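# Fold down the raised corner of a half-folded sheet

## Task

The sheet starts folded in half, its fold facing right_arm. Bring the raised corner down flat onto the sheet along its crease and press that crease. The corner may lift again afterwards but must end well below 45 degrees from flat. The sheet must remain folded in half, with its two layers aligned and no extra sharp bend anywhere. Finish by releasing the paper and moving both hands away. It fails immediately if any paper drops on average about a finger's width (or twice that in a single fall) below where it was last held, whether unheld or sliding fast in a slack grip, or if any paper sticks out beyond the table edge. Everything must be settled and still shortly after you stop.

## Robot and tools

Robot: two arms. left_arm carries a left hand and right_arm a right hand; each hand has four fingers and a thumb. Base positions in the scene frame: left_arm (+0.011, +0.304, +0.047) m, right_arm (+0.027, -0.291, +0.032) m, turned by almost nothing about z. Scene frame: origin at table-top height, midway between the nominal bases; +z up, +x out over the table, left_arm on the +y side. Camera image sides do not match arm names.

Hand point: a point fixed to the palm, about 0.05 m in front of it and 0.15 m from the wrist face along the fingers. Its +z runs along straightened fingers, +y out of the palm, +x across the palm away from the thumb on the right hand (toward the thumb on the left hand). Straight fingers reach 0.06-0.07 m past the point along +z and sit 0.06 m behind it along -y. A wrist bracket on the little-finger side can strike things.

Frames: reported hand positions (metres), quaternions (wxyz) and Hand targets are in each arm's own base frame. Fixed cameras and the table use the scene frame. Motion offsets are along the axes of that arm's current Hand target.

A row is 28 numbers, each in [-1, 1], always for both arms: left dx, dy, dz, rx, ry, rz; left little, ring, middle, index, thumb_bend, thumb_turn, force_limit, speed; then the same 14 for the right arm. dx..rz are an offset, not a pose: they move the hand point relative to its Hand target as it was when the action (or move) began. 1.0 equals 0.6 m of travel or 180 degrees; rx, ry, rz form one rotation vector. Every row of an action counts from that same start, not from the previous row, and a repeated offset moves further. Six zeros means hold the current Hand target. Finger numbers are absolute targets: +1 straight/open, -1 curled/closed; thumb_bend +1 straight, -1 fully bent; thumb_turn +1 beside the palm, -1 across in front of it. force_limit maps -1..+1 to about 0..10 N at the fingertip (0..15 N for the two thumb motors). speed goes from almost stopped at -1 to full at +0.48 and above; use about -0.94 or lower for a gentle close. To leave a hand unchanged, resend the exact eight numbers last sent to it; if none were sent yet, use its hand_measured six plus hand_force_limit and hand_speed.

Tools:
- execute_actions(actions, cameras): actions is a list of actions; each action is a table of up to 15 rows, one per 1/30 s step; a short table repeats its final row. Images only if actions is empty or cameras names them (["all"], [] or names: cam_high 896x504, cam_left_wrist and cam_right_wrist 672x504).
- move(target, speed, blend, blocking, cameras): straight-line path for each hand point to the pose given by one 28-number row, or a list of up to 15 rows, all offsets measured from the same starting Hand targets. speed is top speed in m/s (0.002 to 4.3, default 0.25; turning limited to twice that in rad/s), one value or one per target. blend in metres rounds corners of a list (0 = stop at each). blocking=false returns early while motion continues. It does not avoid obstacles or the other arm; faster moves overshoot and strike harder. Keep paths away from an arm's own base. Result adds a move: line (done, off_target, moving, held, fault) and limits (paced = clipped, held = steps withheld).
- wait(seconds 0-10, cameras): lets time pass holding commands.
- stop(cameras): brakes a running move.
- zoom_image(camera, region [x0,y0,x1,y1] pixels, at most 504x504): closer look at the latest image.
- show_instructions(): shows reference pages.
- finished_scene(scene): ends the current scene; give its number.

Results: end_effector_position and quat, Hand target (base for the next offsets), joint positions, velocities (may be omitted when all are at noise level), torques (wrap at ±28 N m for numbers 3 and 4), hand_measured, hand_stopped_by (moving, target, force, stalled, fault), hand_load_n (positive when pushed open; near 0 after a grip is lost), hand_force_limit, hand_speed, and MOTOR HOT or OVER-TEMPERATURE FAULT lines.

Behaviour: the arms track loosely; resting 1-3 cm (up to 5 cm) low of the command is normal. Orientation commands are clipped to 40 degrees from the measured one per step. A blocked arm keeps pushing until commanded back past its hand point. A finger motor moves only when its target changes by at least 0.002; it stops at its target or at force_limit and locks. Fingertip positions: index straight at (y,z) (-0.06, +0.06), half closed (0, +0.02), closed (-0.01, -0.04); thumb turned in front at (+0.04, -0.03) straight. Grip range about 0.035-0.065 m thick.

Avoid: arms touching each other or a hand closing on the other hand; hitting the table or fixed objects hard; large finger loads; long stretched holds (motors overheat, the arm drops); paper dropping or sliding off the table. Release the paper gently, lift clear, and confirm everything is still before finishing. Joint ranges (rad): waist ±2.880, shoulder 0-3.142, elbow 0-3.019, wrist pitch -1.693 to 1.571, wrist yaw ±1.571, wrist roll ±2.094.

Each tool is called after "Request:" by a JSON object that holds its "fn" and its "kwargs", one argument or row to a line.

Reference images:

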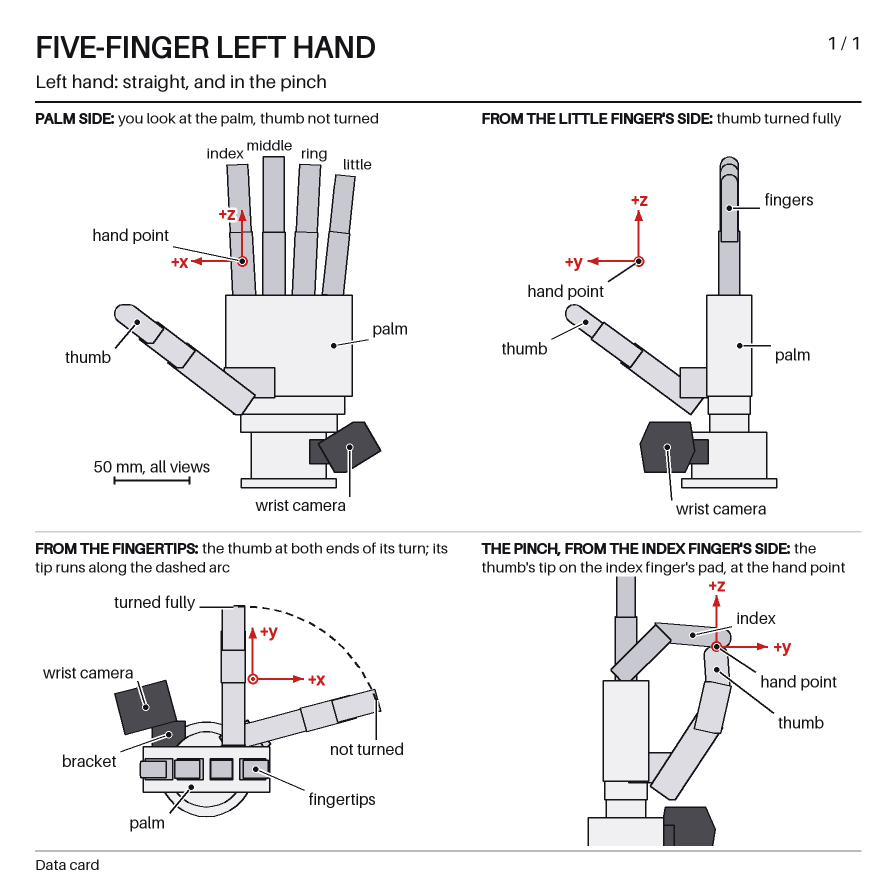

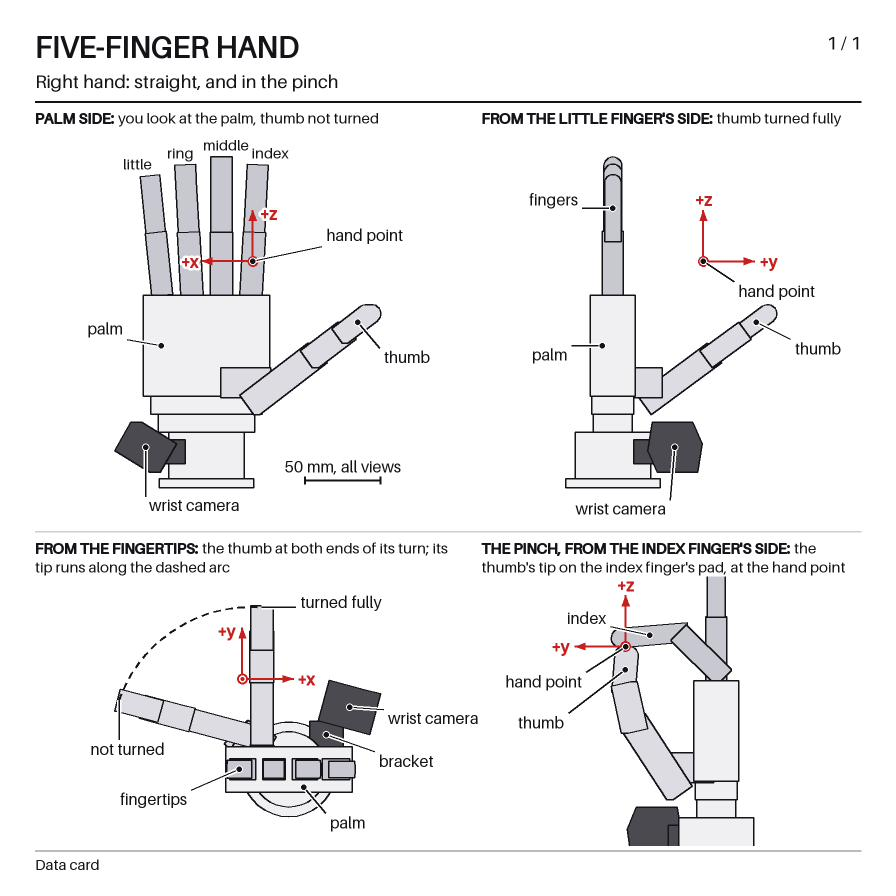

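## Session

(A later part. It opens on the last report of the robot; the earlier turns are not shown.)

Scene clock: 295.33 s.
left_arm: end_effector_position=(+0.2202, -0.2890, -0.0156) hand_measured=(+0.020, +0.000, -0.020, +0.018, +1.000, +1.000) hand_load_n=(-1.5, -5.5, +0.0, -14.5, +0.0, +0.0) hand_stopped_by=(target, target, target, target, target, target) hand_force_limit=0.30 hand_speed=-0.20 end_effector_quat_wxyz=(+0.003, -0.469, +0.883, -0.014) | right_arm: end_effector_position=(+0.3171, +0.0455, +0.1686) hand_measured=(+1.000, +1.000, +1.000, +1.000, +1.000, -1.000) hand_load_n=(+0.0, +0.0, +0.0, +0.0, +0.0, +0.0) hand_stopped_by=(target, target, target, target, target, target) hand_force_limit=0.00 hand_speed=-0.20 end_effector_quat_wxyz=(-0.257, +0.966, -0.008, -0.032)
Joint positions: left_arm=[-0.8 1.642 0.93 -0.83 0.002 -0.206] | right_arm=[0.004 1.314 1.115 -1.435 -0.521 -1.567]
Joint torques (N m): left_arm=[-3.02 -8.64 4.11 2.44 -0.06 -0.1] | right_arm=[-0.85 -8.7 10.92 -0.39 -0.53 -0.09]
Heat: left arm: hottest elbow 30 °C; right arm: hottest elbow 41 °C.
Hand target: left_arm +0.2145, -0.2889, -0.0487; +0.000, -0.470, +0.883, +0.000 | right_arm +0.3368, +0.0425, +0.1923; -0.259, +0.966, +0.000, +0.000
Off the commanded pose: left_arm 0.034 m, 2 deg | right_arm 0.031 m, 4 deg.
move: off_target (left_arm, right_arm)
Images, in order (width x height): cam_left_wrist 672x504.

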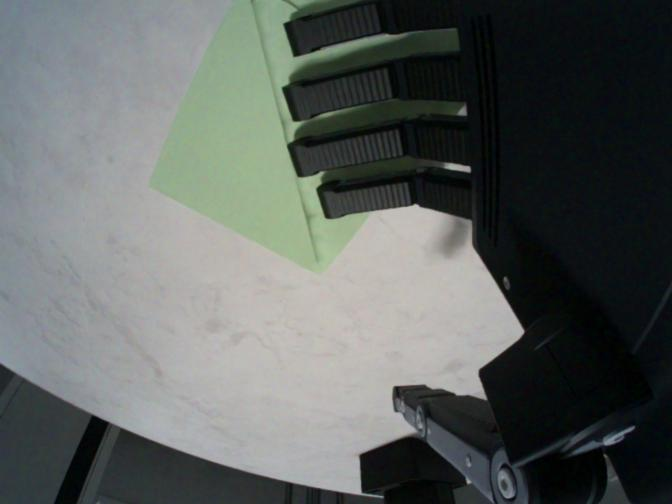

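Request:
{"fn": "move", "kwargs": {
  "target": [
    [0,0,-0.2,0,0,0,0.02,0,-0.02,0.02,1,1,0.3,-0.2,0,0,0,0,0,0,1,1,1,1,1,-1,0,-0.2],
    [0,0.024,-0.2,0,0,0,0.02,0,-0.02,0.02,1,1,0.3,-0.2,0,0,0,0,0,0,1,1,1,1,1,-1,0,-0.2],
    [0,0.024,-0.06,0,0,0,0.02,0,-0.02,0.02,1,1,0.3,-0.2,0,0,0,0,0,0,1,1,1,1,1,-1,0,-0.2]
  ],
  "speed": 0.12,
  "blend": [0.01,0.005,0],
  "cameras": ["cam_high","cam_left_wrist"]
}}

Request:
{"fn": "zoom_image", "kwargs": {
  "camera": "cam_left_wrist",
  "region": [222, 0, 472, 250]
}}

Request:
{"fn": "zoom_image", "kwargs": {
  "camera": "cam_high",
  "region": [415, 100, 505, 210]
}}

Scene clock: 310.50 s.
left_arm: end_effector_position=(+0.2066, -0.2795, -0.0036) hand_measured=(+0.020, +0.000, -0.020, +0.020, +1.000, +1.000) hand_load_n=(+0.0, +0.0, +0.0, +0.0, +0.0, +0.0) hand_stopped_by=(target, target, target, target, target, target) hand_force_limit=0.30 hand_speed=-0.20 end_effector_quat_wxyz=(+0.002, -0.470, +0.883, -0.009) | right_arm: end_effector_position=(+0.3171, +0.0455, +0.1686) hand_measured=(+1.000, +1.000, +1.000, +1.000, +1.000, -1.000) hand_load_n=(+0.0, +0.0, +0.0, +0.0, +0.0, +0.0) hand_stopped_by=(target, target, target, target, target, target) hand_force_limit=0.00 hand_speed=-0.20 end_effector_quat_wxyz=(-0.257, +0.966, -0.008, -0.032)
Joint positions: left_arm=[-0.808 1.59 0.903 -0.865 0.002 -0.215] | right_arm=[0.004 1.314 1.115 -1.435 -0.521 -1.567]
Joint torques (N m): left_arm=[-3.19 -11.34 5.78 0.53 -0.04 -0.1] | right_arm=[-0.91 -8.76 10.96 -0.34 -0.53 -0.07]
Heat: left arm: hottest elbow 30 °C; right arm: hottest elbow 41 °C.
Hand target: left_arm +0.2027, -0.2809, -0.0127; +0.000, -0.470, +0.883, +0.000 | right_arm +0.3368, +0.0425, +0.1923; -0.259, +0.966, +0.000, +0.000
Off the commanded pose: left_arm 0.010 m, 1 deg | right_arm 0.031 m, 4 deg.
move: off_target (right_arm); blend cut to 0.0072 m at target 1
Images, in order (width x height): cam_high 896x504, cam_left_wrist 672x504.

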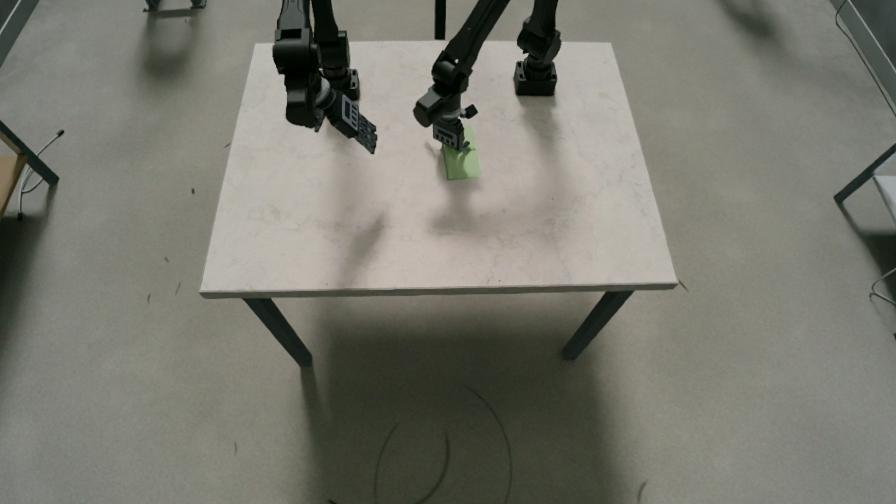

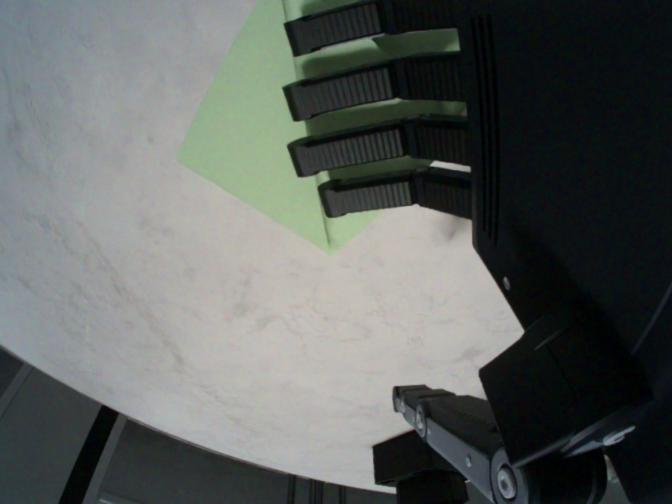

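Scaled by 2.016 from the camera's 672x504 image, which has a finer 960x720 frame.

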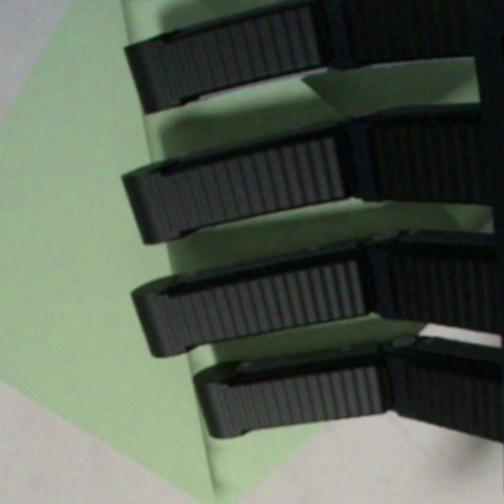

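Scaled by 4.582 from the camera's 896x504 image, which has a finer 1280x720 frame.

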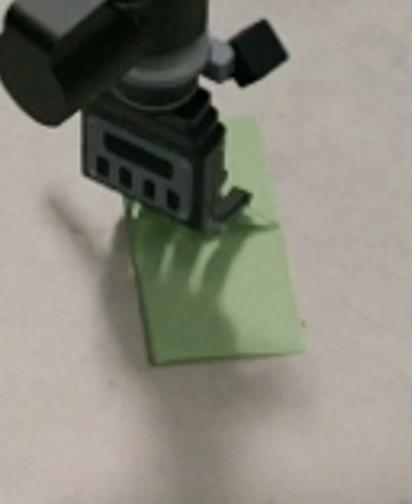

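Request:
{"fn": "move", "kwargs": {
  "target": [
    [0,0.006,0.06,0,0,0,0.02,0,-0.02,0.02,1,1,0.3,-0.2,0,0,0,0,0,0,1,1,1,1,1,-1,0,-0.2],
    [0,0.006,-0.14,0,0,0,0.02,0,-0.02,0.02,1,1,0.3,-0.2,0,0,0,0,0,0,1,1,1,1,1,-1,0,-0.2],
    [-0.0767,0.008,-0.14,0,0,0,0.02,0,-0.02,0.02,1,1,0.3,-0.2,0,0,0,0,0,0,1,1,1,1,1,-1,0,-0.2],
    [-0.0767,0.008,0.06,0,0,0,0.02,0,-0.02,0.02,1,1,0.3,-0.2,0,0,0,0,0,0,1,1,1,1,1,-1,0,-0.2]
  ],
  "speed": 0.12,
  "blend": [0,0.01,0.005,0],
  "cameras": ["cam_left_wrist"]
}}

Request:
{"fn": "zoom_image", "kwargs": {
  "camera": "cam_left_wrist",
  "region": [222, 0, 472, 250]
}}

Request:
{"fn": "move", "kwargs": {
  "target": [
    [0,0,-0.15,0,0,0,0.02,0,-0.02,0.02,1,1,0.3,-0.2,0,0,0,0,0,0,1,1,1,1,1,-1,0,-0.2],
    [0,0.18,-0.3,0,0,0,0.02,0,-0.02,0.02,1,1,0.3,-0.2,0,0,0,0,0,0,1,1,1,1,1,-1,0,-0.2]
  ],
  "speed": [0.1,0.25],
  "blend": [0.01,0],
  "cameras": ["cam_high"]
}}

Request:
{"fn": "zoom_image", "kwargs": {
  "camera": "cam_high",
  "region": [425, 110, 490, 190]
}}

Scene clock: 336.87 s.
left_arm: end_effector_position=(+0.2234, -0.2427, -0.0168) hand_measured=(+0.020, +0.000, -0.020, +0.018, +1.000, +1.000) hand_load_n=(-2.5, -6.5, +0.0, -17.0, +0.0, +0.0) hand_stopped_by=(target, target, target, target, target, target) hand_force_limit=0.30 hand_speed=-0.20 end_effector_quat_wxyz=(+0.003, -0.467, +0.884, -0.009) | right_arm: end_effector_position=(+0.3171, +0.0455, +0.1686) hand_measured=(+1.000, +1.000, +1.000, +1.000, +1.000, -1.000) hand_load_n=(+0.5, +0.0, +0.0, +0.0, +0.0, -0.5) hand_stopped_by=(target, target, target, target, target, target) hand_force_limit=0.00 hand_speed=-0.20 end_effector_quat_wxyz=(-0.257, +0.966, -0.008, -0.032)
Joint positions: left_arm=[-0.711 1.585 0.851 -0.818 0.002 -0.113] | right_arm=[0.004 1.314 1.115 -1.435 -0.521 -1.567]
Joint torques (N m): left_arm=[-1.73 -7.3 3.99 2.88 -0.05 0.05] | right_arm=[-0.79 -8.76 10.96 -0.38 -0.53 -0.07]
Heat: left arm: hottest elbow 30 °C; right arm: hottest elbow 42 °C.
Hand target: left_arm +0.2245, -0.2401, -0.0487; +0.000, -0.470, +0.883, +0.000 | right_arm +0.3368, +0.0425, +0.1923; -0.259, +0.966, +0.000, +0.000
Off the commanded pose: left_arm 0.032 m, 1 deg | right_arm 0.031 m, 4 deg.
move: off_target (left_arm, right_arm)
Images, in order (width x height): cam_left_wrist 672x504.

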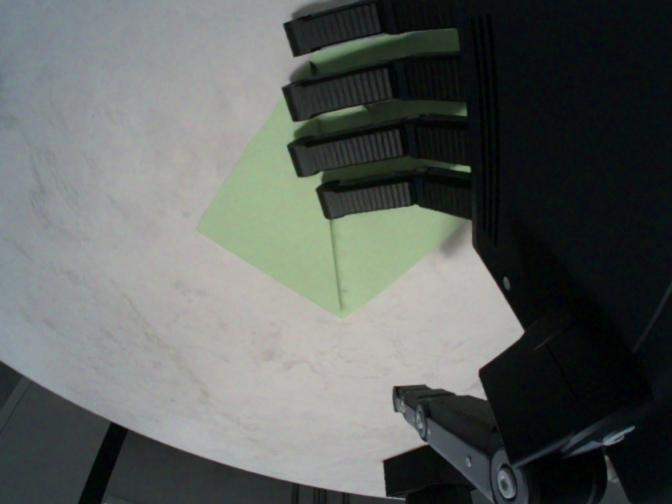

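Scaled by 2.016 from the camera's 672x504 image, which has a finer 960x720 frame.

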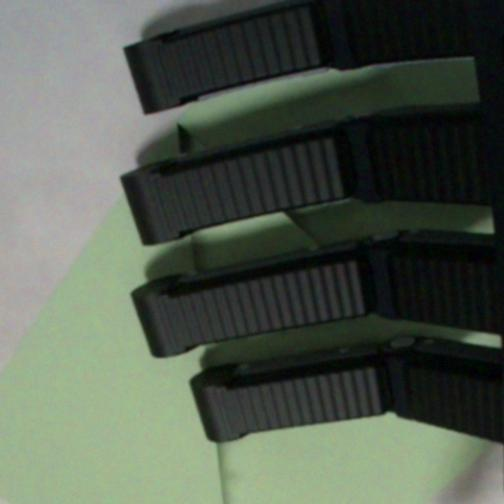

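Scene clock: 339.07 s.
left_arm: end_effector_position=(+0.1381, -0.1791, +0.1297) hand_measured=(+0.020, +0.000, -0.020, +0.020, +1.000, +1.000) hand_load_n=(+0.0, +0.0, +0.0, +0.0, -0.5, +0.0) hand_stopped_by=(target, target, target, target, target, target) hand_force_limit=0.30 hand_speed=-0.20 end_effector_quat_wxyz=(+0.000, -0.470, +0.883, -0.002) | right_arm: end_effector_position=(+0.3171, +0.0455, +0.1686) hand_measured=(+1.000, +1.000, +1.000, +1.000, +1.000, -1.000) hand_load_n=(+0.0, +0.0, +0.0, +0.0, +0.0, -0.5) hand_stopped_by=(target, target, target, target, target, target) hand_force_limit=0.00 hand_speed=-0.20 end_effector_quat_wxyz=(-0.257, +0.966, -0.008, -0.032)
Joint positions: left_arm=[-0.736 1.094 0.829 -1.302 0.002 -0.144] | right_arm=[0.004 1.314 1.115 -1.435 -0.521 -1.567]
Joint torques (N m): left_arm=[-3.25 -7.3 7.56 -0.17 -0.03 -0.09] | right_arm=[-1.03 -8.76 10.93 -0.43 -0.54 -0.09]
Heat: left arm: hottest elbow 30 °C; right arm: hottest elbow 42 °C.
Hand target: left_arm +0.1348, -0.1797, +0.1313; +0.000, -0.470, +0.883, +0.000 | right_arm +0.3368, +0.0425, +0.1923; -0.259, +0.966, +0.000, +0.000
Off the commanded pose: left_arm 0.004 m, 0 deg | right_arm 0.031 m, 4 deg.
move: off_target (right_arm)
Images, in order (width x height): cam_high 896x504.

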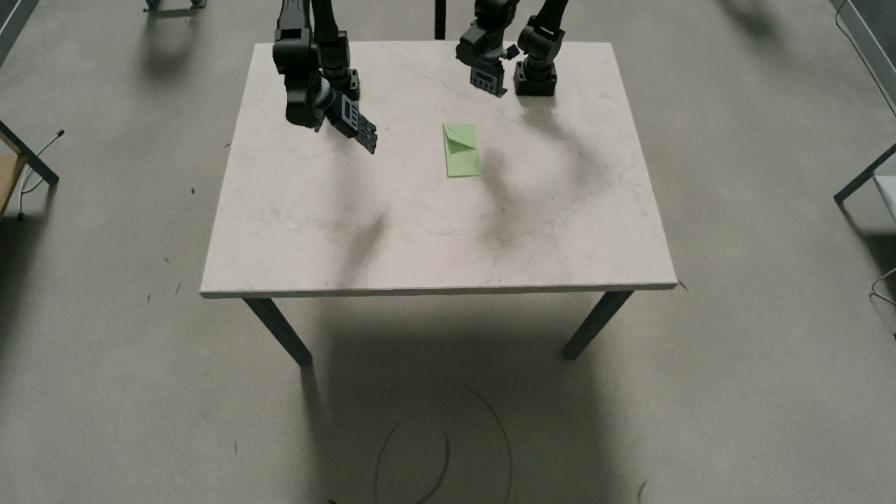

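Scaled by 6.300 from the camera's 896x504 image, which has a finer 1280x720 frame.

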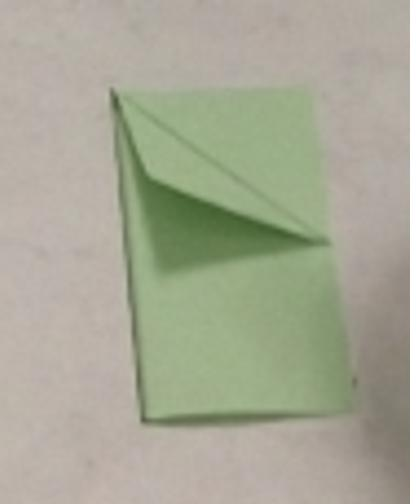

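Request:
{"fn": "move", "kwargs": {
  "target": [
    [0.0818,-0.146,0.1188,0,0,0.0462,0.03,0.005,-0.005,0.008,1,1,0.3,-0.2,0,0,0,0,0,0,1,1,1,1,1,-1,0,-0.2],
    [0.0818,-0.146,0.2383,0,0,0.0462,0.03,0.005,-0.005,0.008,1,1,0.3,-0.2,0,0,0,0,0,0,1,1,1,1,1,-1,0,-0.2]
  ],
  "speed": 0.15,
  "blend": [0.01,0],
  "cameras": ["cam_high","cam_left_wrist"]
}}

Request:
{"fn": "zoom_image", "kwargs": {
  "camera": "cam_left_wrist",
  "region": [222, 0, 472, 250]
}}

Scene clock: 399.20 s.
left_arm: end_effector_position=(+0.1832, -0.2694, -0.0035) hand_measured=(+0.030, +0.006, -0.004, +0.008, +1.000, +1.000) hand_load_n=(+0.5, +0.0, +0.0, +0.0, +0.0, +0.0) hand_stopped_by=(target, target, target, target, target, target) hand_force_limit=0.30 hand_speed=-0.20 end_effector_quat_wxyz=(+0.002, -0.414, +0.910, -0.008) | right_arm: end_effector_position=(+0.3171, +0.0455, +0.1686) hand_measured=(+1.000, +1.000, +1.000, +1.000, +1.000, -1.000) hand_load_n=(+0.0, +0.0, +0.0, +0.0, +0.0, +0.0) hand_stopped_by=(target, target, target, target, target, target) hand_force_limit=0.00 hand_speed=-0.20 end_effector_quat_wxyz=(-0.257, +0.966, -0.008, -0.032)
Joint positions: left_arm=[-0.852 1.549 0.853 -0.858 0.002 -0.134] | right_arm=[0.004 1.314 1.115 -1.435 -0.521 -1.567]
Joint torques (N m): left_arm=[-3.25 -10.64 5.75 0.5 -0.04 0.14] | right_arm=[-0.62 -8.88 10.96 -0.39 -0.53 -0.08]
Heat: left arm: hottest elbow 31 °C; right arm: hottest elbow 42 °C.
Hand target: left_arm +0.1800, -0.2694, -0.0117; +0.000, -0.404, +0.915, +0.000 | right_arm +0.3368, +0.0425, +0.1923; -0.259, +0.966, +0.000, +0.000
Off the commanded pose: left_arm 0.009 m, 1 deg | right_arm 0.031 m, 4 deg.
move: off_target (right_arm)
Images, in order (width x height): cam_high 896x504, cam_left_wrist 672x504.

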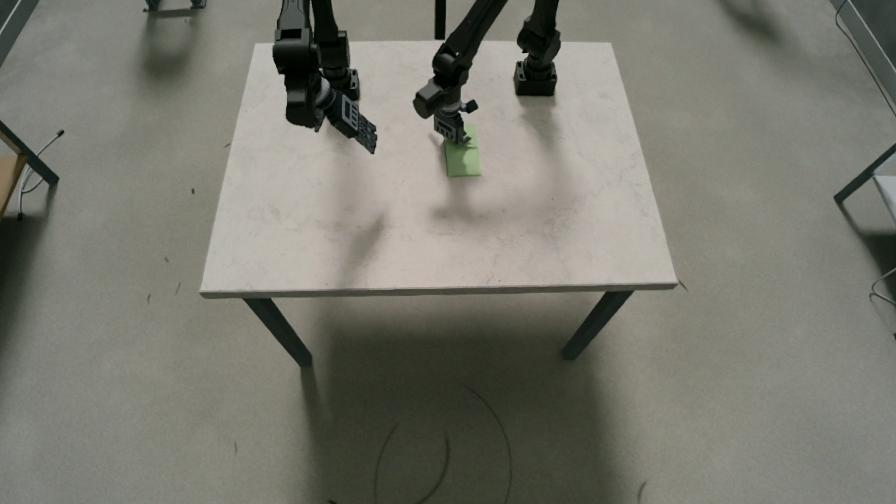

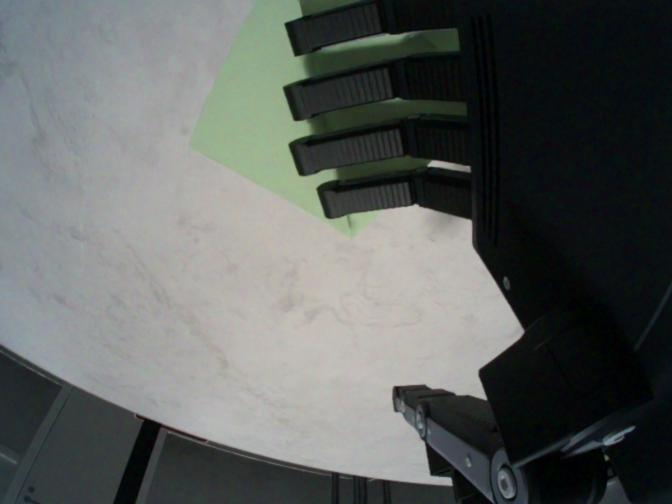

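Scaled by 2.016 from the camera's 672x504 image, which has a finer 960x720 frame.

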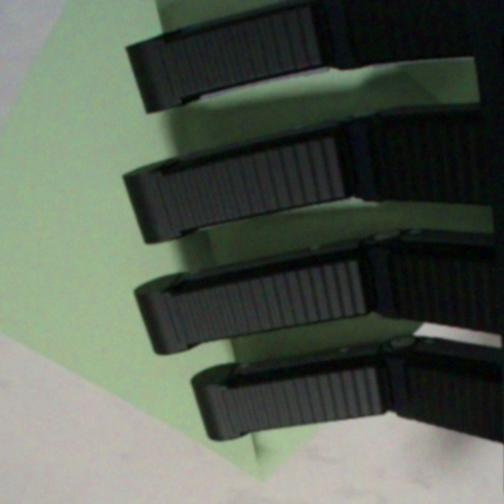

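Request:
{"fn": "move", "kwargs": {
  "target": [
    [0,-0.01,0.0672,0,0,0,0.03,0.005,-0.005,0.008,1,1,0.3,-0.2,0,0,0,0,0,0,1,1,1,1,1,-1,0,-0.2],
    [0,-0.01,-0.12,0,0,0,0.03,0.005,-0.005,0.008,1,1,0.3,-0.2,0,0,0,0,0,0,1,1,1,1,1,-1,0,-0.2],
    [-0.0167,-0.01,-0.12,0,0,0,0.03,0.005,-0.005,0.008,1,1,0.3,-0.2,0,0,0,0,0,0,1,1,1,1,1,-1,0,-0.2],
    [-0.0167,-0.01,0.0672,0,0,0,0.03,0.005,-0.005,0.008,1,1,0.3,-0.2,0,0,0,0,0,0,1,1,1,1,1,-1,0,-0.2]
  ],
  "speed": [0.08,0.2,0.2,0.1],
  "blend": [0,0.01,0.005,0],
  "cameras": ["cam_left_wrist"]
}}

Request:
{"fn": "zoom_image", "kwargs": {
  "camera": "cam_left_wrist",
  "region": [222, 0, 472, 250]
}}

Scene clock: 425.90 s.
left_arm: end_effector_position=(+0.1891, -0.2700, -0.0168) hand_measured=(+0.030, +0.006, -0.004, +0.008, +1.000, +1.000) hand_load_n=(-8.5, -10.0, -6.5, -6.0, -0.5, +0.0) hand_stopped_by=(target, target, target, target, target, target) hand_force_limit=0.30 hand_speed=-0.20 end_effector_quat_wxyz=(+0.003, -0.404, +0.915, -0.010) | right_arm: end_effector_position=(+0.3171, +0.0455, +0.1686) hand_measured=(+1.000, +1.000, +1.000, +1.000, +1.000, -1.000) hand_load_n=(+0.0, +0.0, +0.0, -0.5, +0.0, +0.0) hand_stopped_by=(target, target, target, target, target, target) hand_force_limit=0.00 hand_speed=-0.20 end_effector_quat_wxyz=(-0.257, +0.966, -0.008, -0.032)
Joint positions: left_arm=[-0.845 1.584 0.85 -0.816 0.001 -0.106] | right_arm=[0.004 1.314 1.115 -1.435 -0.521 -1.567]
Joint torques (N m): left_arm=[-1.55 -6.89 3.77 3.12 -0.04 0.13] | right_arm=[-0.79 -8.88 10.92 -0.36 -0.52 -0.08]
Heat: left arm: hottest elbow 31 °C; right arm: hottest elbow 42 °C.
Hand target: left_arm +0.1914, -0.2660, -0.0521; +0.000, -0.404, +0.915, +0.000 | right_arm +0.3368, +0.0425, +0.1923; -0.259, +0.966, +0.000, +0.000
Off the commanded pose: left_arm 0.035 m, 1 deg | right_arm 0.031 m, 4 deg.
move: off_target (left_arm, right_arm); blend cut to 0.005 m at target 2
Images, in order (width x height): cam_left_wrist 672x504.

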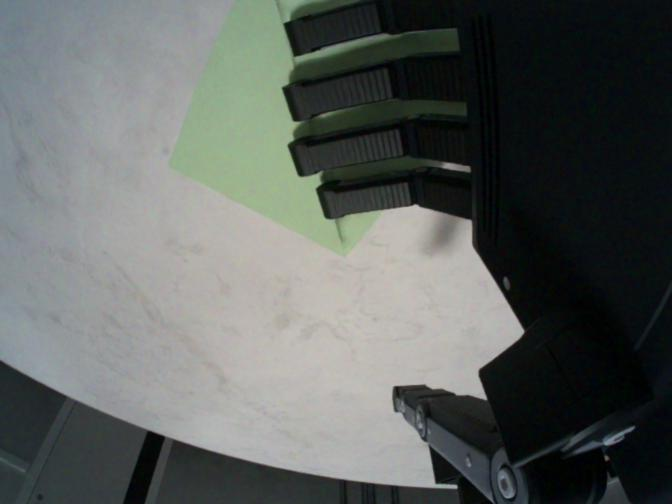

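Scaled by 2.016 from the camera's 672x504 image, which has a finer 960x720 frame.

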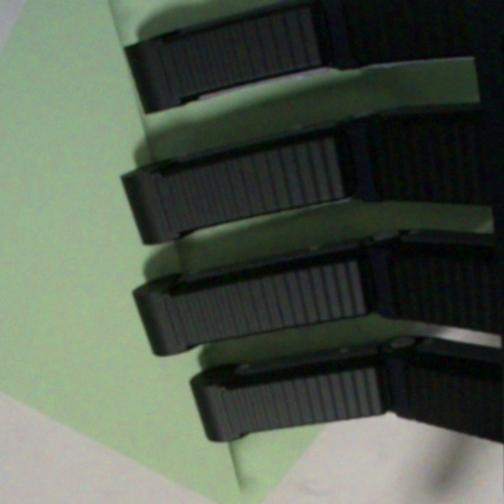

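Request:
{"fn": "move", "kwargs": {
  "target": [
    [0,0,-0.1872,0,0,0,0.03,0.005,-0.005,0.008,1,1,0.3,-0.2,0,0,0,0,0,0,1,1,1,1,1,-1,0,-0.2],
    [-0.0667,0,-0.1872,0,0,0,0.03,0.005,-0.005,0.008,1,1,0.3,-0.2,0,0,0,0,0,0,1,1,1,1,1,-1,0,-0.2],
    [-0.0667,0,0,0,0,0,0.03,0.005,-0.005,0.008,1,1,0.3,-0.2,0,0,0,0,0,0,1,1,1,1,1,-1,0,-0.2]
  ],
  "speed": [0.15,0.2,0.1],
  "blend": [0.005,0.005,0],
  "cameras": ["cam_left_wrist"]
}}

Request:
{"fn": "zoom_image", "kwargs": {
  "camera": "cam_left_wrist",
  "region": [222, 0, 472, 250]
}}

Request:
{"fn": "move", "kwargs": {
  "target": [
    [0,0,-0.1867,0,0,0,0.03,0.005,-0.005,0.008,1,1,0.3,-0.2,0,0,0,0,0,0,1,1,1,1,1,-1,0,-0.2],
    [0,0.15,-0.3,0,0,0,0.03,0.005,-0.005,0.008,1,1,0.3,-0.2,0,0,0,0,0,0,1,1,1,1,1,-1,0,-0.2]
  ],
  "speed": [0.15,0.25],
  "blend": [0.01,0],
  "cameras": ["cam_high"]
}}

Request:
{"fn": "zoom_image", "kwargs": {
  "camera": "cam_high",
  "region": [425, 110, 490, 190]
}}

Scene clock: 444.17 s.
left_arm: end_effector_position=(+0.2180, -0.2391, -0.0169) hand_measured=(+0.030, +0.006, -0.004, +0.008, +1.000, +1.000) hand_load_n=(-6.5, -10.5, -7.0, -7.0, -0.5, +0.0) hand_stopped_by=(target, target, target, target, target, target) hand_force_limit=0.30 hand_speed=-0.20 end_effector_quat_wxyz=(+0.005, -0.406, +0.914, -0.009) | right_arm: end_effector_position=(+0.3171, +0.0455, +0.1686) hand_measured=(+1.000, +1.000, +1.000, +1.000, +1.000, -1.000) hand_load_n=(+0.0, +0.0, -0.5, +0.0, +0.0, +0.0) hand_stopped_by=(target, target, target, target, target, target) hand_force_limit=0.00 hand_speed=-0.20 end_effector_quat_wxyz=(-0.257, +0.966, -0.008, -0.032)
Joint positions: left_arm=[-0.736 1.58 0.845 -0.815 -0.002 -0.001] | right_arm=[0.004 1.314 1.115 -1.435 -0.521 -1.567]
Joint torques (N m): left_arm=[-1.9 -6.83 3.78 3.19 0.1 0.13] | right_arm=[-0.85 -8.88 10.89 -0.38 -0.54 -0.08]
Heat: left arm: hottest elbow 30 °C; right arm: hottest elbow 42 °C.
Hand target: left_arm +0.2182, -0.2364, -0.0520; +0.000, -0.404, +0.915, +0.000 | right_arm +0.3368, +0.0425, +0.1923; -0.259, +0.966, +0.000, +0.000
Off the commanded pose: left_arm 0.035 m, 1 deg | right_arm 0.031 m, 4 deg.
move: off_target (left_arm, right_arm)
Images, in order (width x height): cam_left_wrist 672x504.

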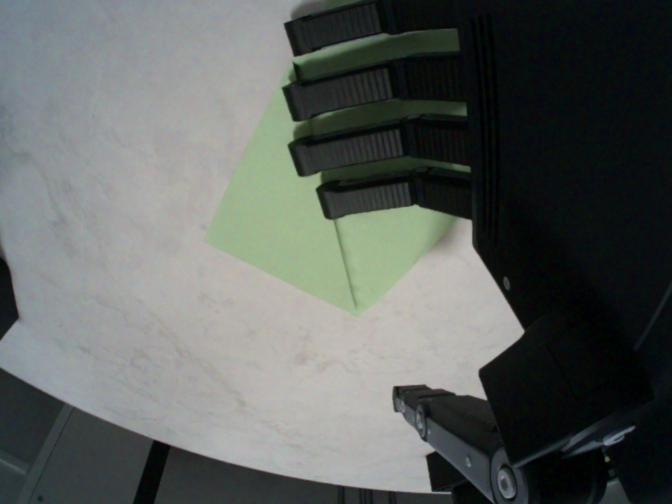

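Scaled by 2.016 from the camera's 672x504 image, which has a finer 960x720 frame.

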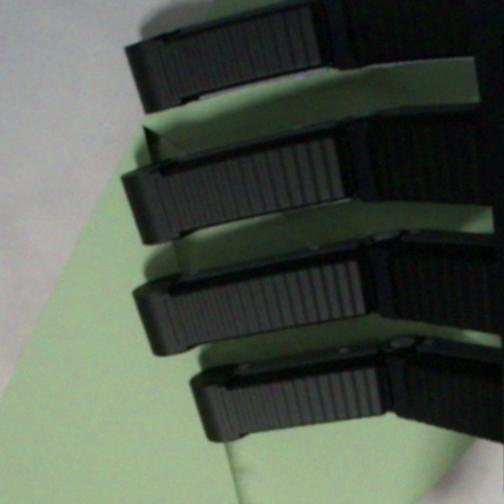

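Scene clock: 446.07 s.
left_arm: end_effector_position=(+0.1523, -0.1795, +0.1270) hand_measured=(+0.030, +0.006, -0.004, +0.008, +1.000, +1.000) hand_load_n=(+0.0, +0.0, +0.0, +0.0, +0.0, +0.0) hand_stopped_by=(target, target, target, target, target, target) hand_force_limit=0.30 hand_speed=-0.20 end_effector_quat_wxyz=(+0.002, -0.405, +0.914, -0.002) | right_arm: end_effector_position=(+0.3171, +0.0455, +0.1686) hand_measured=(+1.000, +1.000, +1.000, +1.000, +1.000, -1.000) hand_load_n=(+0.0, +0.0, +0.0, +0.0, +0.0, +0.0) hand_stopped_by=(target, target, target, target, target, target) hand_force_limit=0.00 hand_speed=-0.20 end_effector_quat_wxyz=(-0.257, +0.966, -0.008, -0.032)
Joint positions: left_arm=[-0.736 1.14 0.855 -1.28 -0.002 0] | right_arm=[0.004 1.314 1.115 -1.435 -0.521 -1.567]
Joint torques (N m): left_arm=[-1.61 -8 7.24 -0.17 0.11 0.14] | right_arm=[-0.91 -8.7 10.97 -0.36 -0.53 -0.09]
Heat: left arm: hottest elbow 30 °C; right arm: hottest elbow 42 °C.
Hand target: left_arm +0.1514, -0.1758, +0.1279; +0.000, -0.404, +0.915, +0.000 | right_arm +0.3368, +0.0425, +0.1923; -0.259, +0.966, +0.000, +0.000
Off the commanded pose: left_arm 0.004 m, 0 deg | right_arm 0.031 m, 4 deg.
move: off_target (right_arm)
Images, in order (width x height): cam_high 896x504.

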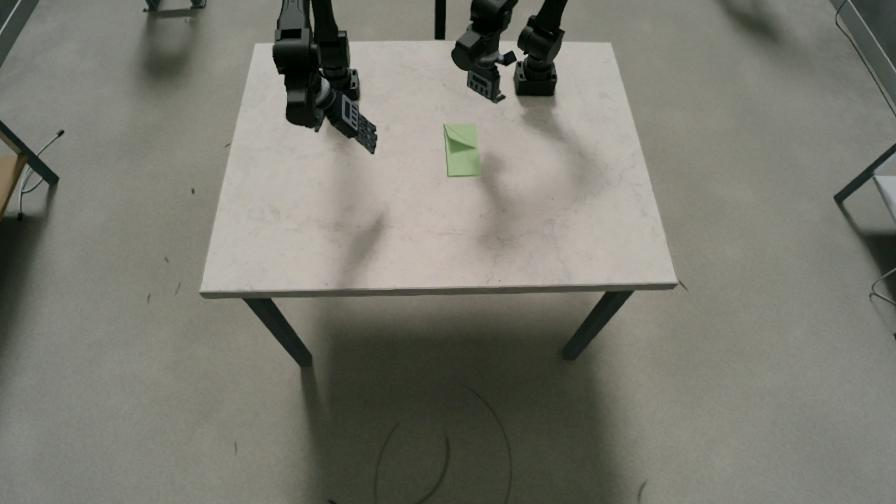

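Scaled by 6.300 from the camera's 896x504 image, which has a finer 1280x720 frame.

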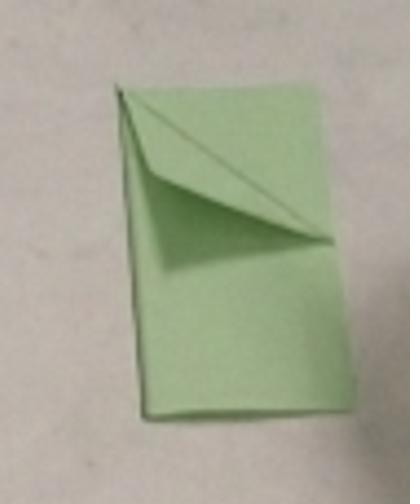

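Request:
{"fn": "move", "kwargs": {
  "target": [
    [0.0657,-0.1668,0.1,0,0,0,0.03,0.005,-0.005,0.008,1,1,0.3,-0.2,0,0,0,0,0,0,1,1,1,1,1,-1,0,-0.2],
    [0.0657,-0.1668,0.3,0,0,0,0.03,0.005,-0.005,0.008,1,1,0.3,-0.2,0,0,0,0,0,0,1,1,1,1,1,-1,0,-0.2]
  ],
  "speed": [0.2,0.12],
  "blend": [0.005,0],
  "cameras": ["cam_left_wrist"]
}}

Request:
{"fn": "zoom_image", "kwargs": {
  "camera": "cam_left_wrist",
  "region": [222, 0, 472, 250]
}}

Scene clock: 503.50 s.
left_arm: end_effector_position=(+0.2026, -0.2697, -0.0165) hand_measured=(+0.030, +0.006, -0.004, +0.008, +1.000, +1.000) hand_load_n=(-7.0, -9.5, -8.0, -6.0, +0.0, +0.0) hand_stopped_by=(target, target, target, target, target, target) hand_force_limit=0.30 hand_speed=-0.20 end_effector_quat_wxyz=(+0.003, -0.404, +0.915, -0.009) | right_arm: end_effector_position=(+0.3171, +0.0455, +0.1686) hand_measured=(+1.000, +1.000, +1.000, +1.000, +1.000, -1.000) hand_load_n=(+0.0, +0.0, +0.0, +0.0, +0.0, +0.0) hand_stopped_by=(target, target, target, target, target, target) hand_force_limit=0.00 hand_speed=-0.20 end_effector_quat_wxyz=(-0.257, +0.966, -0.008, -0.032)
Joint positions: left_arm=[-0.82 1.605 0.878 -0.825 -0.001 -0.081] | right_arm=[0.004 1.314 1.115 -1.435 -0.521 -1.567]
Joint torques (N m): left_arm=[-3.14 -7.41 3.86 3.17 0.03 -0.1] | right_arm=[-0.91 -8.88 10.95 -0.35 -0.53 -0.08]
Heat: left arm: hottest elbow 30 °C; right arm: hottest elbow 43 °C.
Hand target: left_arm +0.1991, -0.2723, -0.0520; +0.000, -0.404, +0.915, +0.000 | right_arm +0.3368, +0.0425, +0.1923; -0.259, +0.966, +0.000, +0.000
Off the commanded pose: left_arm 0.036 m, 1 deg | right_arm 0.031 m, 4 deg.
move: off_target (left_arm, right_arm)
Images, in order (width x height): cam_left_wrist 672x504.

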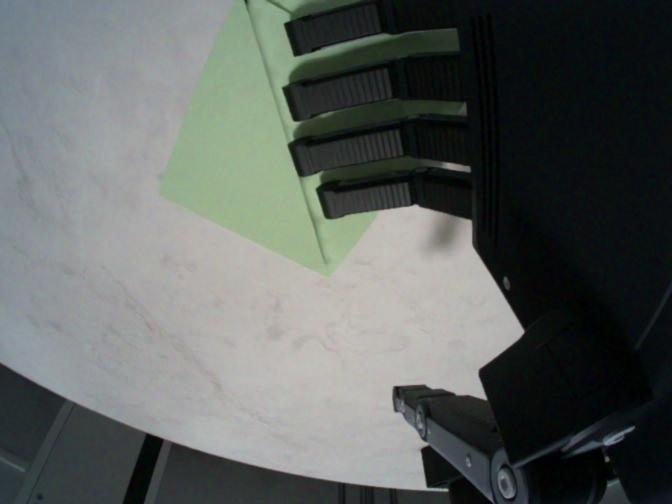

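Scaled by 2.016 from the camera's 672x504 image, which has a finer 960x720 frame.

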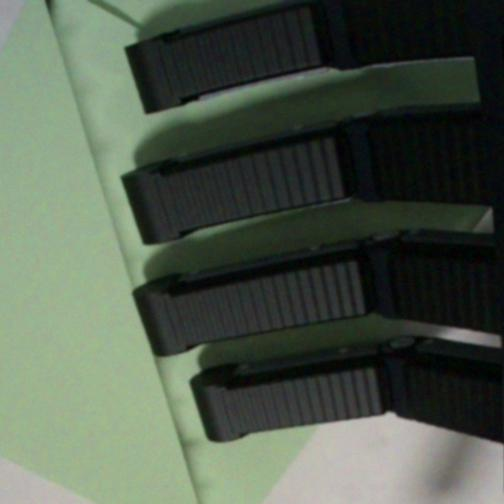

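Request:
{"fn": "move", "kwargs": {
  "target": [
    [0,0,-0.19,0,0,0,0.03,0.005,-0.005,0.008,1,1,0.3,-0.2,0,0,0,0,0,0,1,1,1,1,1,-1,0,-0.2],
    [-0.0667,0.006,-0.19,0,0,0,0.03,0.005,-0.005,0.008,1,1,0.3,-0.2,0,0,0,0,0,0,1,1,1,1,1,-1,0,-0.2],
    [-0.0667,0.006,-0.003,0,0,0,0.03,0.005,-0.005,0.008,1,1,0.3,-0.2,0,0,0,0,0,0,1,1,1,1,1,-1,0,-0.2]
  ],
  "speed": [0.15,0.15,0.12],
  "blend": [0.005,0.005,0],
  "cameras": ["cam_high","cam_left_wrist"]
}}

Scene clock: 551.57 s.
left_arm: end_effector_position=(+0.2222, -0.2423, -0.0166) hand_measured=(+0.030, +0.006, -0.004, +0.008, +1.000, +1.000) hand_load_n=(-6.5, -9.5, -7.5, -6.0, +0.0, +0.0) hand_stopped_by=(target, target, target, target, target, target) hand_force_limit=0.30 hand_speed=-0.20 end_effector_quat_wxyz=(+0.004, -0.406, +0.914, -0.007) | right_arm: end_effector_position=(+0.3171, +0.0455, +0.1686) hand_measured=(+1.000, +1.000, +1.000, +1.000, +1.000, -1.000) hand_load_n=(+0.0, +0.0, +0.0, +0.0, +0.0, +0.0) hand_stopped_by=(target, target, target, target, target, target) hand_force_limit=0.00 hand_speed=-0.20 end_effector_quat_wxyz=(-0.257, +0.966, -0.008, -0.032)
Joint positions: left_arm=[-0.734 1.594 0.863 -0.823 -0.002 0] | right_arm=[0.004 1.314 1.115 -1.435 -0.521 -1.567]
Joint torques (N m): left_arm=[-1.79 -7.36 3.92 3.11 0.06 0.13] | right_arm=[-0.97 -8.76 10.97 -0.4 -0.53 -0.09]
Heat: left arm: hottest elbow 30 °C; right arm: hottest elbow 43 °C.
Hand target: left_arm +0.2233, -0.2402, -0.0502; +0.000, -0.404, +0.915, +0.000 | right_arm +0.3368, +0.0425, +0.1923; -0.259, +0.966, +0.000, +0.000
Off the commanded pose: left_arm 0.034 m, 1 deg | right_arm 0.031 m, 4 deg.
move: off_target (left_arm, right_arm)
Images, in order (width x height): cam_high 896x504, cam_left_wrist 672x504.

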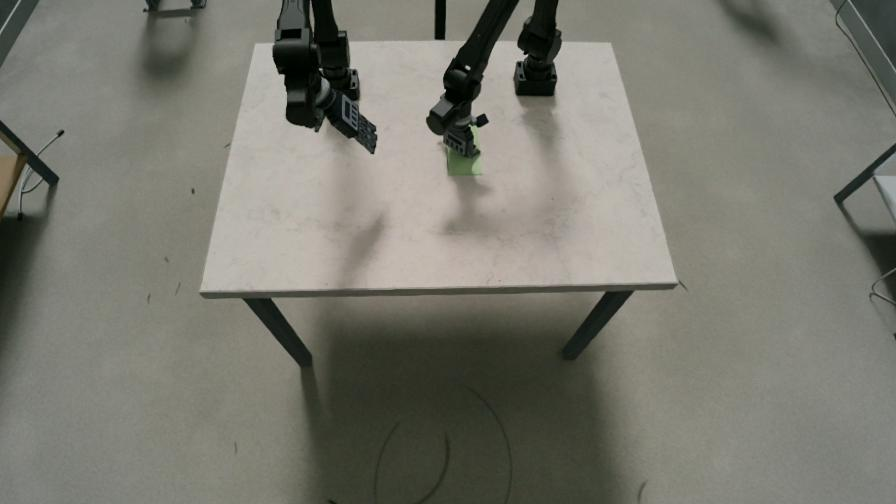

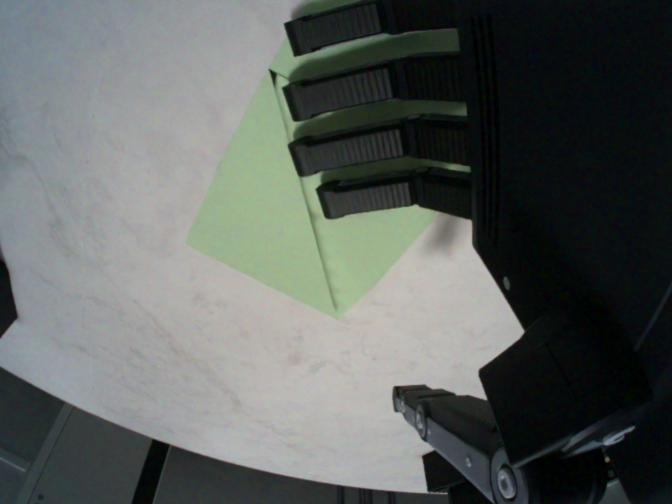

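Request:
{"fn": "move", "kwargs": {
  "target": [
    [0,0,-0.19,0,0,0,0.03,0.005,-0.005,0.008,1,1,0.3,-0.2,0,0,0,0,0,0,1,1,1,1,1,-1,0,-0.2],
    [0,0.18,-0.3,0,0,0,0.03,0.005,-0.005,0.008,1,1,0.3,-0.2,0,0,0,0,0,0,1,1,1,1,1,-1,0,-0.2]
  ],
  "speed": [0.12,0.25],
  "blend": [0.005,0],
  "cameras": ["cam_high","cam_left_wrist"]
}}

Request:
{"fn": "zoom_image", "kwargs": {
  "camera": "cam_high",
  "region": [425, 110, 490, 190]
}}

Scene clock: 567.70 s.
left_arm: end_effector_position=(+0.1443, -0.1718, +0.1290) hand_measured=(+0.030, +0.006, -0.004, +0.008, +1.000, +1.000) hand_load_n=(+0.0, +0.0, +0.0, +0.0, +0.0, +0.0) hand_stopped_by=(target, target, target, target, target, target) hand_force_limit=0.30 hand_speed=-0.20 end_effector_quat_wxyz=(+0.002, -0.405, +0.914, -0.002) | right_arm: end_effector_position=(+0.3171, +0.0455, +0.1686) hand_measured=(+1.000, +1.000, +1.000, +1.000, +1.000, -1.000) hand_load_n=(+0.0, +0.0, +0.0, +0.0, +0.0, +0.0) hand_stopped_by=(target, target, target, target, target, target) hand_force_limit=0.00 hand_speed=-0.20 end_effector_quat_wxyz=(-0.257, +0.966, -0.008, -0.032)
Joint positions: left_arm=[-0.734 1.106 0.836 -1.295 -0.002 0.002] | right_arm=[0.004 1.314 1.115 -1.435 -0.521 -1.567]
Joint torques (N m): left_arm=[-1.61 -7.53 7.25 -0.12 0.07 0.14] | right_arm=[-0.91 -8.76 10.91 -0.35 -0.53 -0.08]
Heat: left arm: hottest elbow 30 °C; right arm: hottest elbow 43 °C.
Hand target: left_arm +0.1433, -0.1676, +0.1297; +0.000, -0.404, +0.915, +0.000 | right_arm +0.3368, +0.0425, +0.1923; -0.259, +0.966, +0.000, +0.000
Off the commanded pose: left_arm 0.004 m, 0 deg | right_arm 0.031 m, 4 deg.
move: off_target (right_arm)
Images, in order (width x height): cam_high 896x504, cam_left_wrist 672x504.

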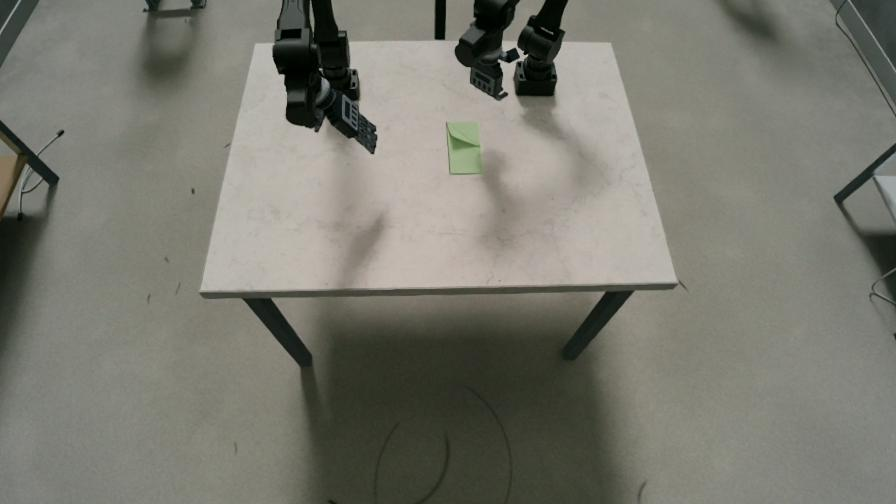

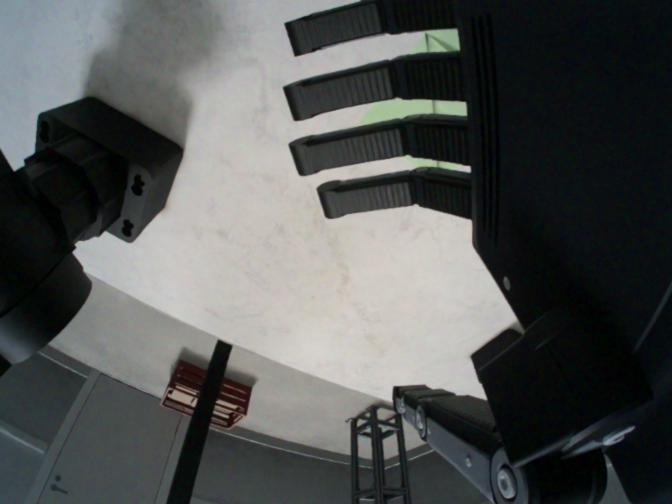

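Scaled by 6.300 from the camera's 896x504 image, which has a finer 1280x720 frame.

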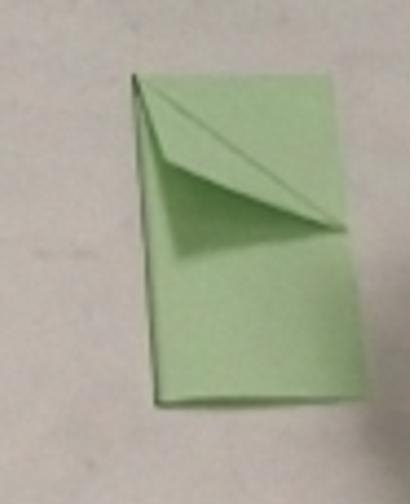

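Request:
{"fn": "move", "kwargs": {
  "target": [
    [0,-0.147,0.116,0.111,0,0,0.03,0.005,-0.005,0.008,1,1,0.3,-0.2,0,0,0,0,0,0,1,1,1,1,1,-1,0,-0.2],
    [0,-0.147,0.303,0.111,0,0,0.03,0.005,-0.005,0.008,1,1,0.3,-0.2,0,0,0,0,0,0,1,1,1,1,1,-1,0,-0.2]
  ],
  "speed": [0.25,0.12],
  "blend": [0.005,0],
  "cameras": ["cam_left_wrist"]
}}

Request:
{"fn": "zoom_image", "kwargs": {
  "camera": "cam_left_wrist",
  "region": [172, 0, 472, 300]
}}

Scene clock: 635.07 s.
left_arm: end_effector_position=(+0.2060, -0.2281, -0.0180) hand_measured=(+0.030, +0.006, -0.008, +0.008, +1.000, +1.000) hand_load_n=(+0.0, -14.0, -31.5, -6.0, +0.0, +0.0) hand_stopped_by=(target, target, target, target, target, target) hand_force_limit=0.30 hand_speed=-0.20 end_effector_quat_wxyz=(+0.073, -0.396, +0.900, -0.167) | right_arm: end_effector_position=(+0.3171, +0.0455, +0.1686) hand_measured=(+1.000, +1.000, +1.000, +1.000, +1.000, -1.000) hand_load_n=(+0.0, +0.0, +0.0, +0.0, +0.0, +0.0) hand_stopped_by=(target, target, target, target, target, target) hand_force_limit=0.00 hand_speed=-0.20 end_effector_quat_wxyz=(-0.257, +0.966, -0.008, -0.032)
Joint positions: left_arm=[-0.734 1.299 0.552 -0.457 0.003 0.007] | right_arm=[0.004 1.314 1.115 -1.435 -0.521 -1.567]
Joint torques (N m): left_arm=[-1.79 -1.49 4.04 4.51 0.04 0.09] | right_arm=[-0.97 -8.76 10.97 -0.4 -0.53 -0.08]
Heat: left arm: hottest elbow 31 °C; right arm: hottest elbow 43 °C.
Hand target: left_arm +0.2087, -0.2270, -0.0520; +0.071, -0.398, +0.901, -0.159 | right_arm +0.3368, +0.0425, +0.1923; -0.259, +0.966, +0.000, +0.000
Off the commanded pose: left_arm 0.034 m, 1 deg | right_arm 0.031 m, 4 deg.
move: off_target (left_arm, right_arm)
Images, in order (width x height): cam_left_wrist 672x504.

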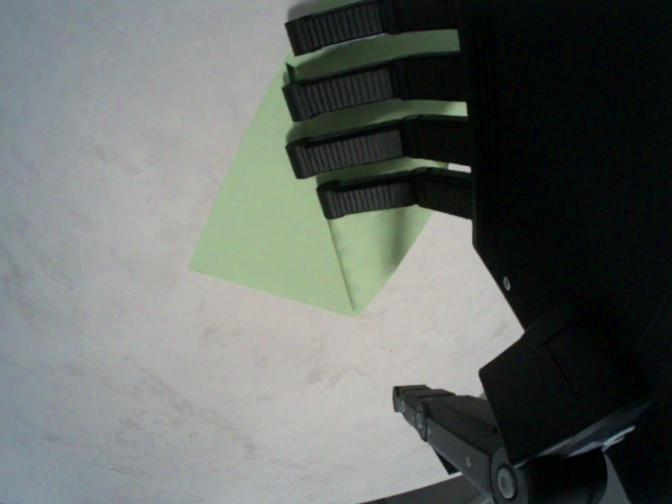

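Scaled by 1.680 from the camera's 672x504 image, which has a finer 960x720 frame.

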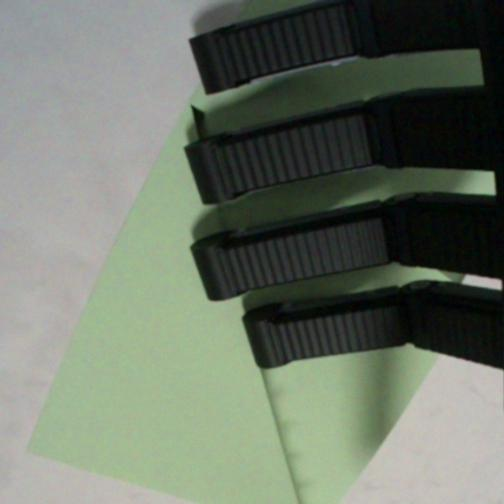

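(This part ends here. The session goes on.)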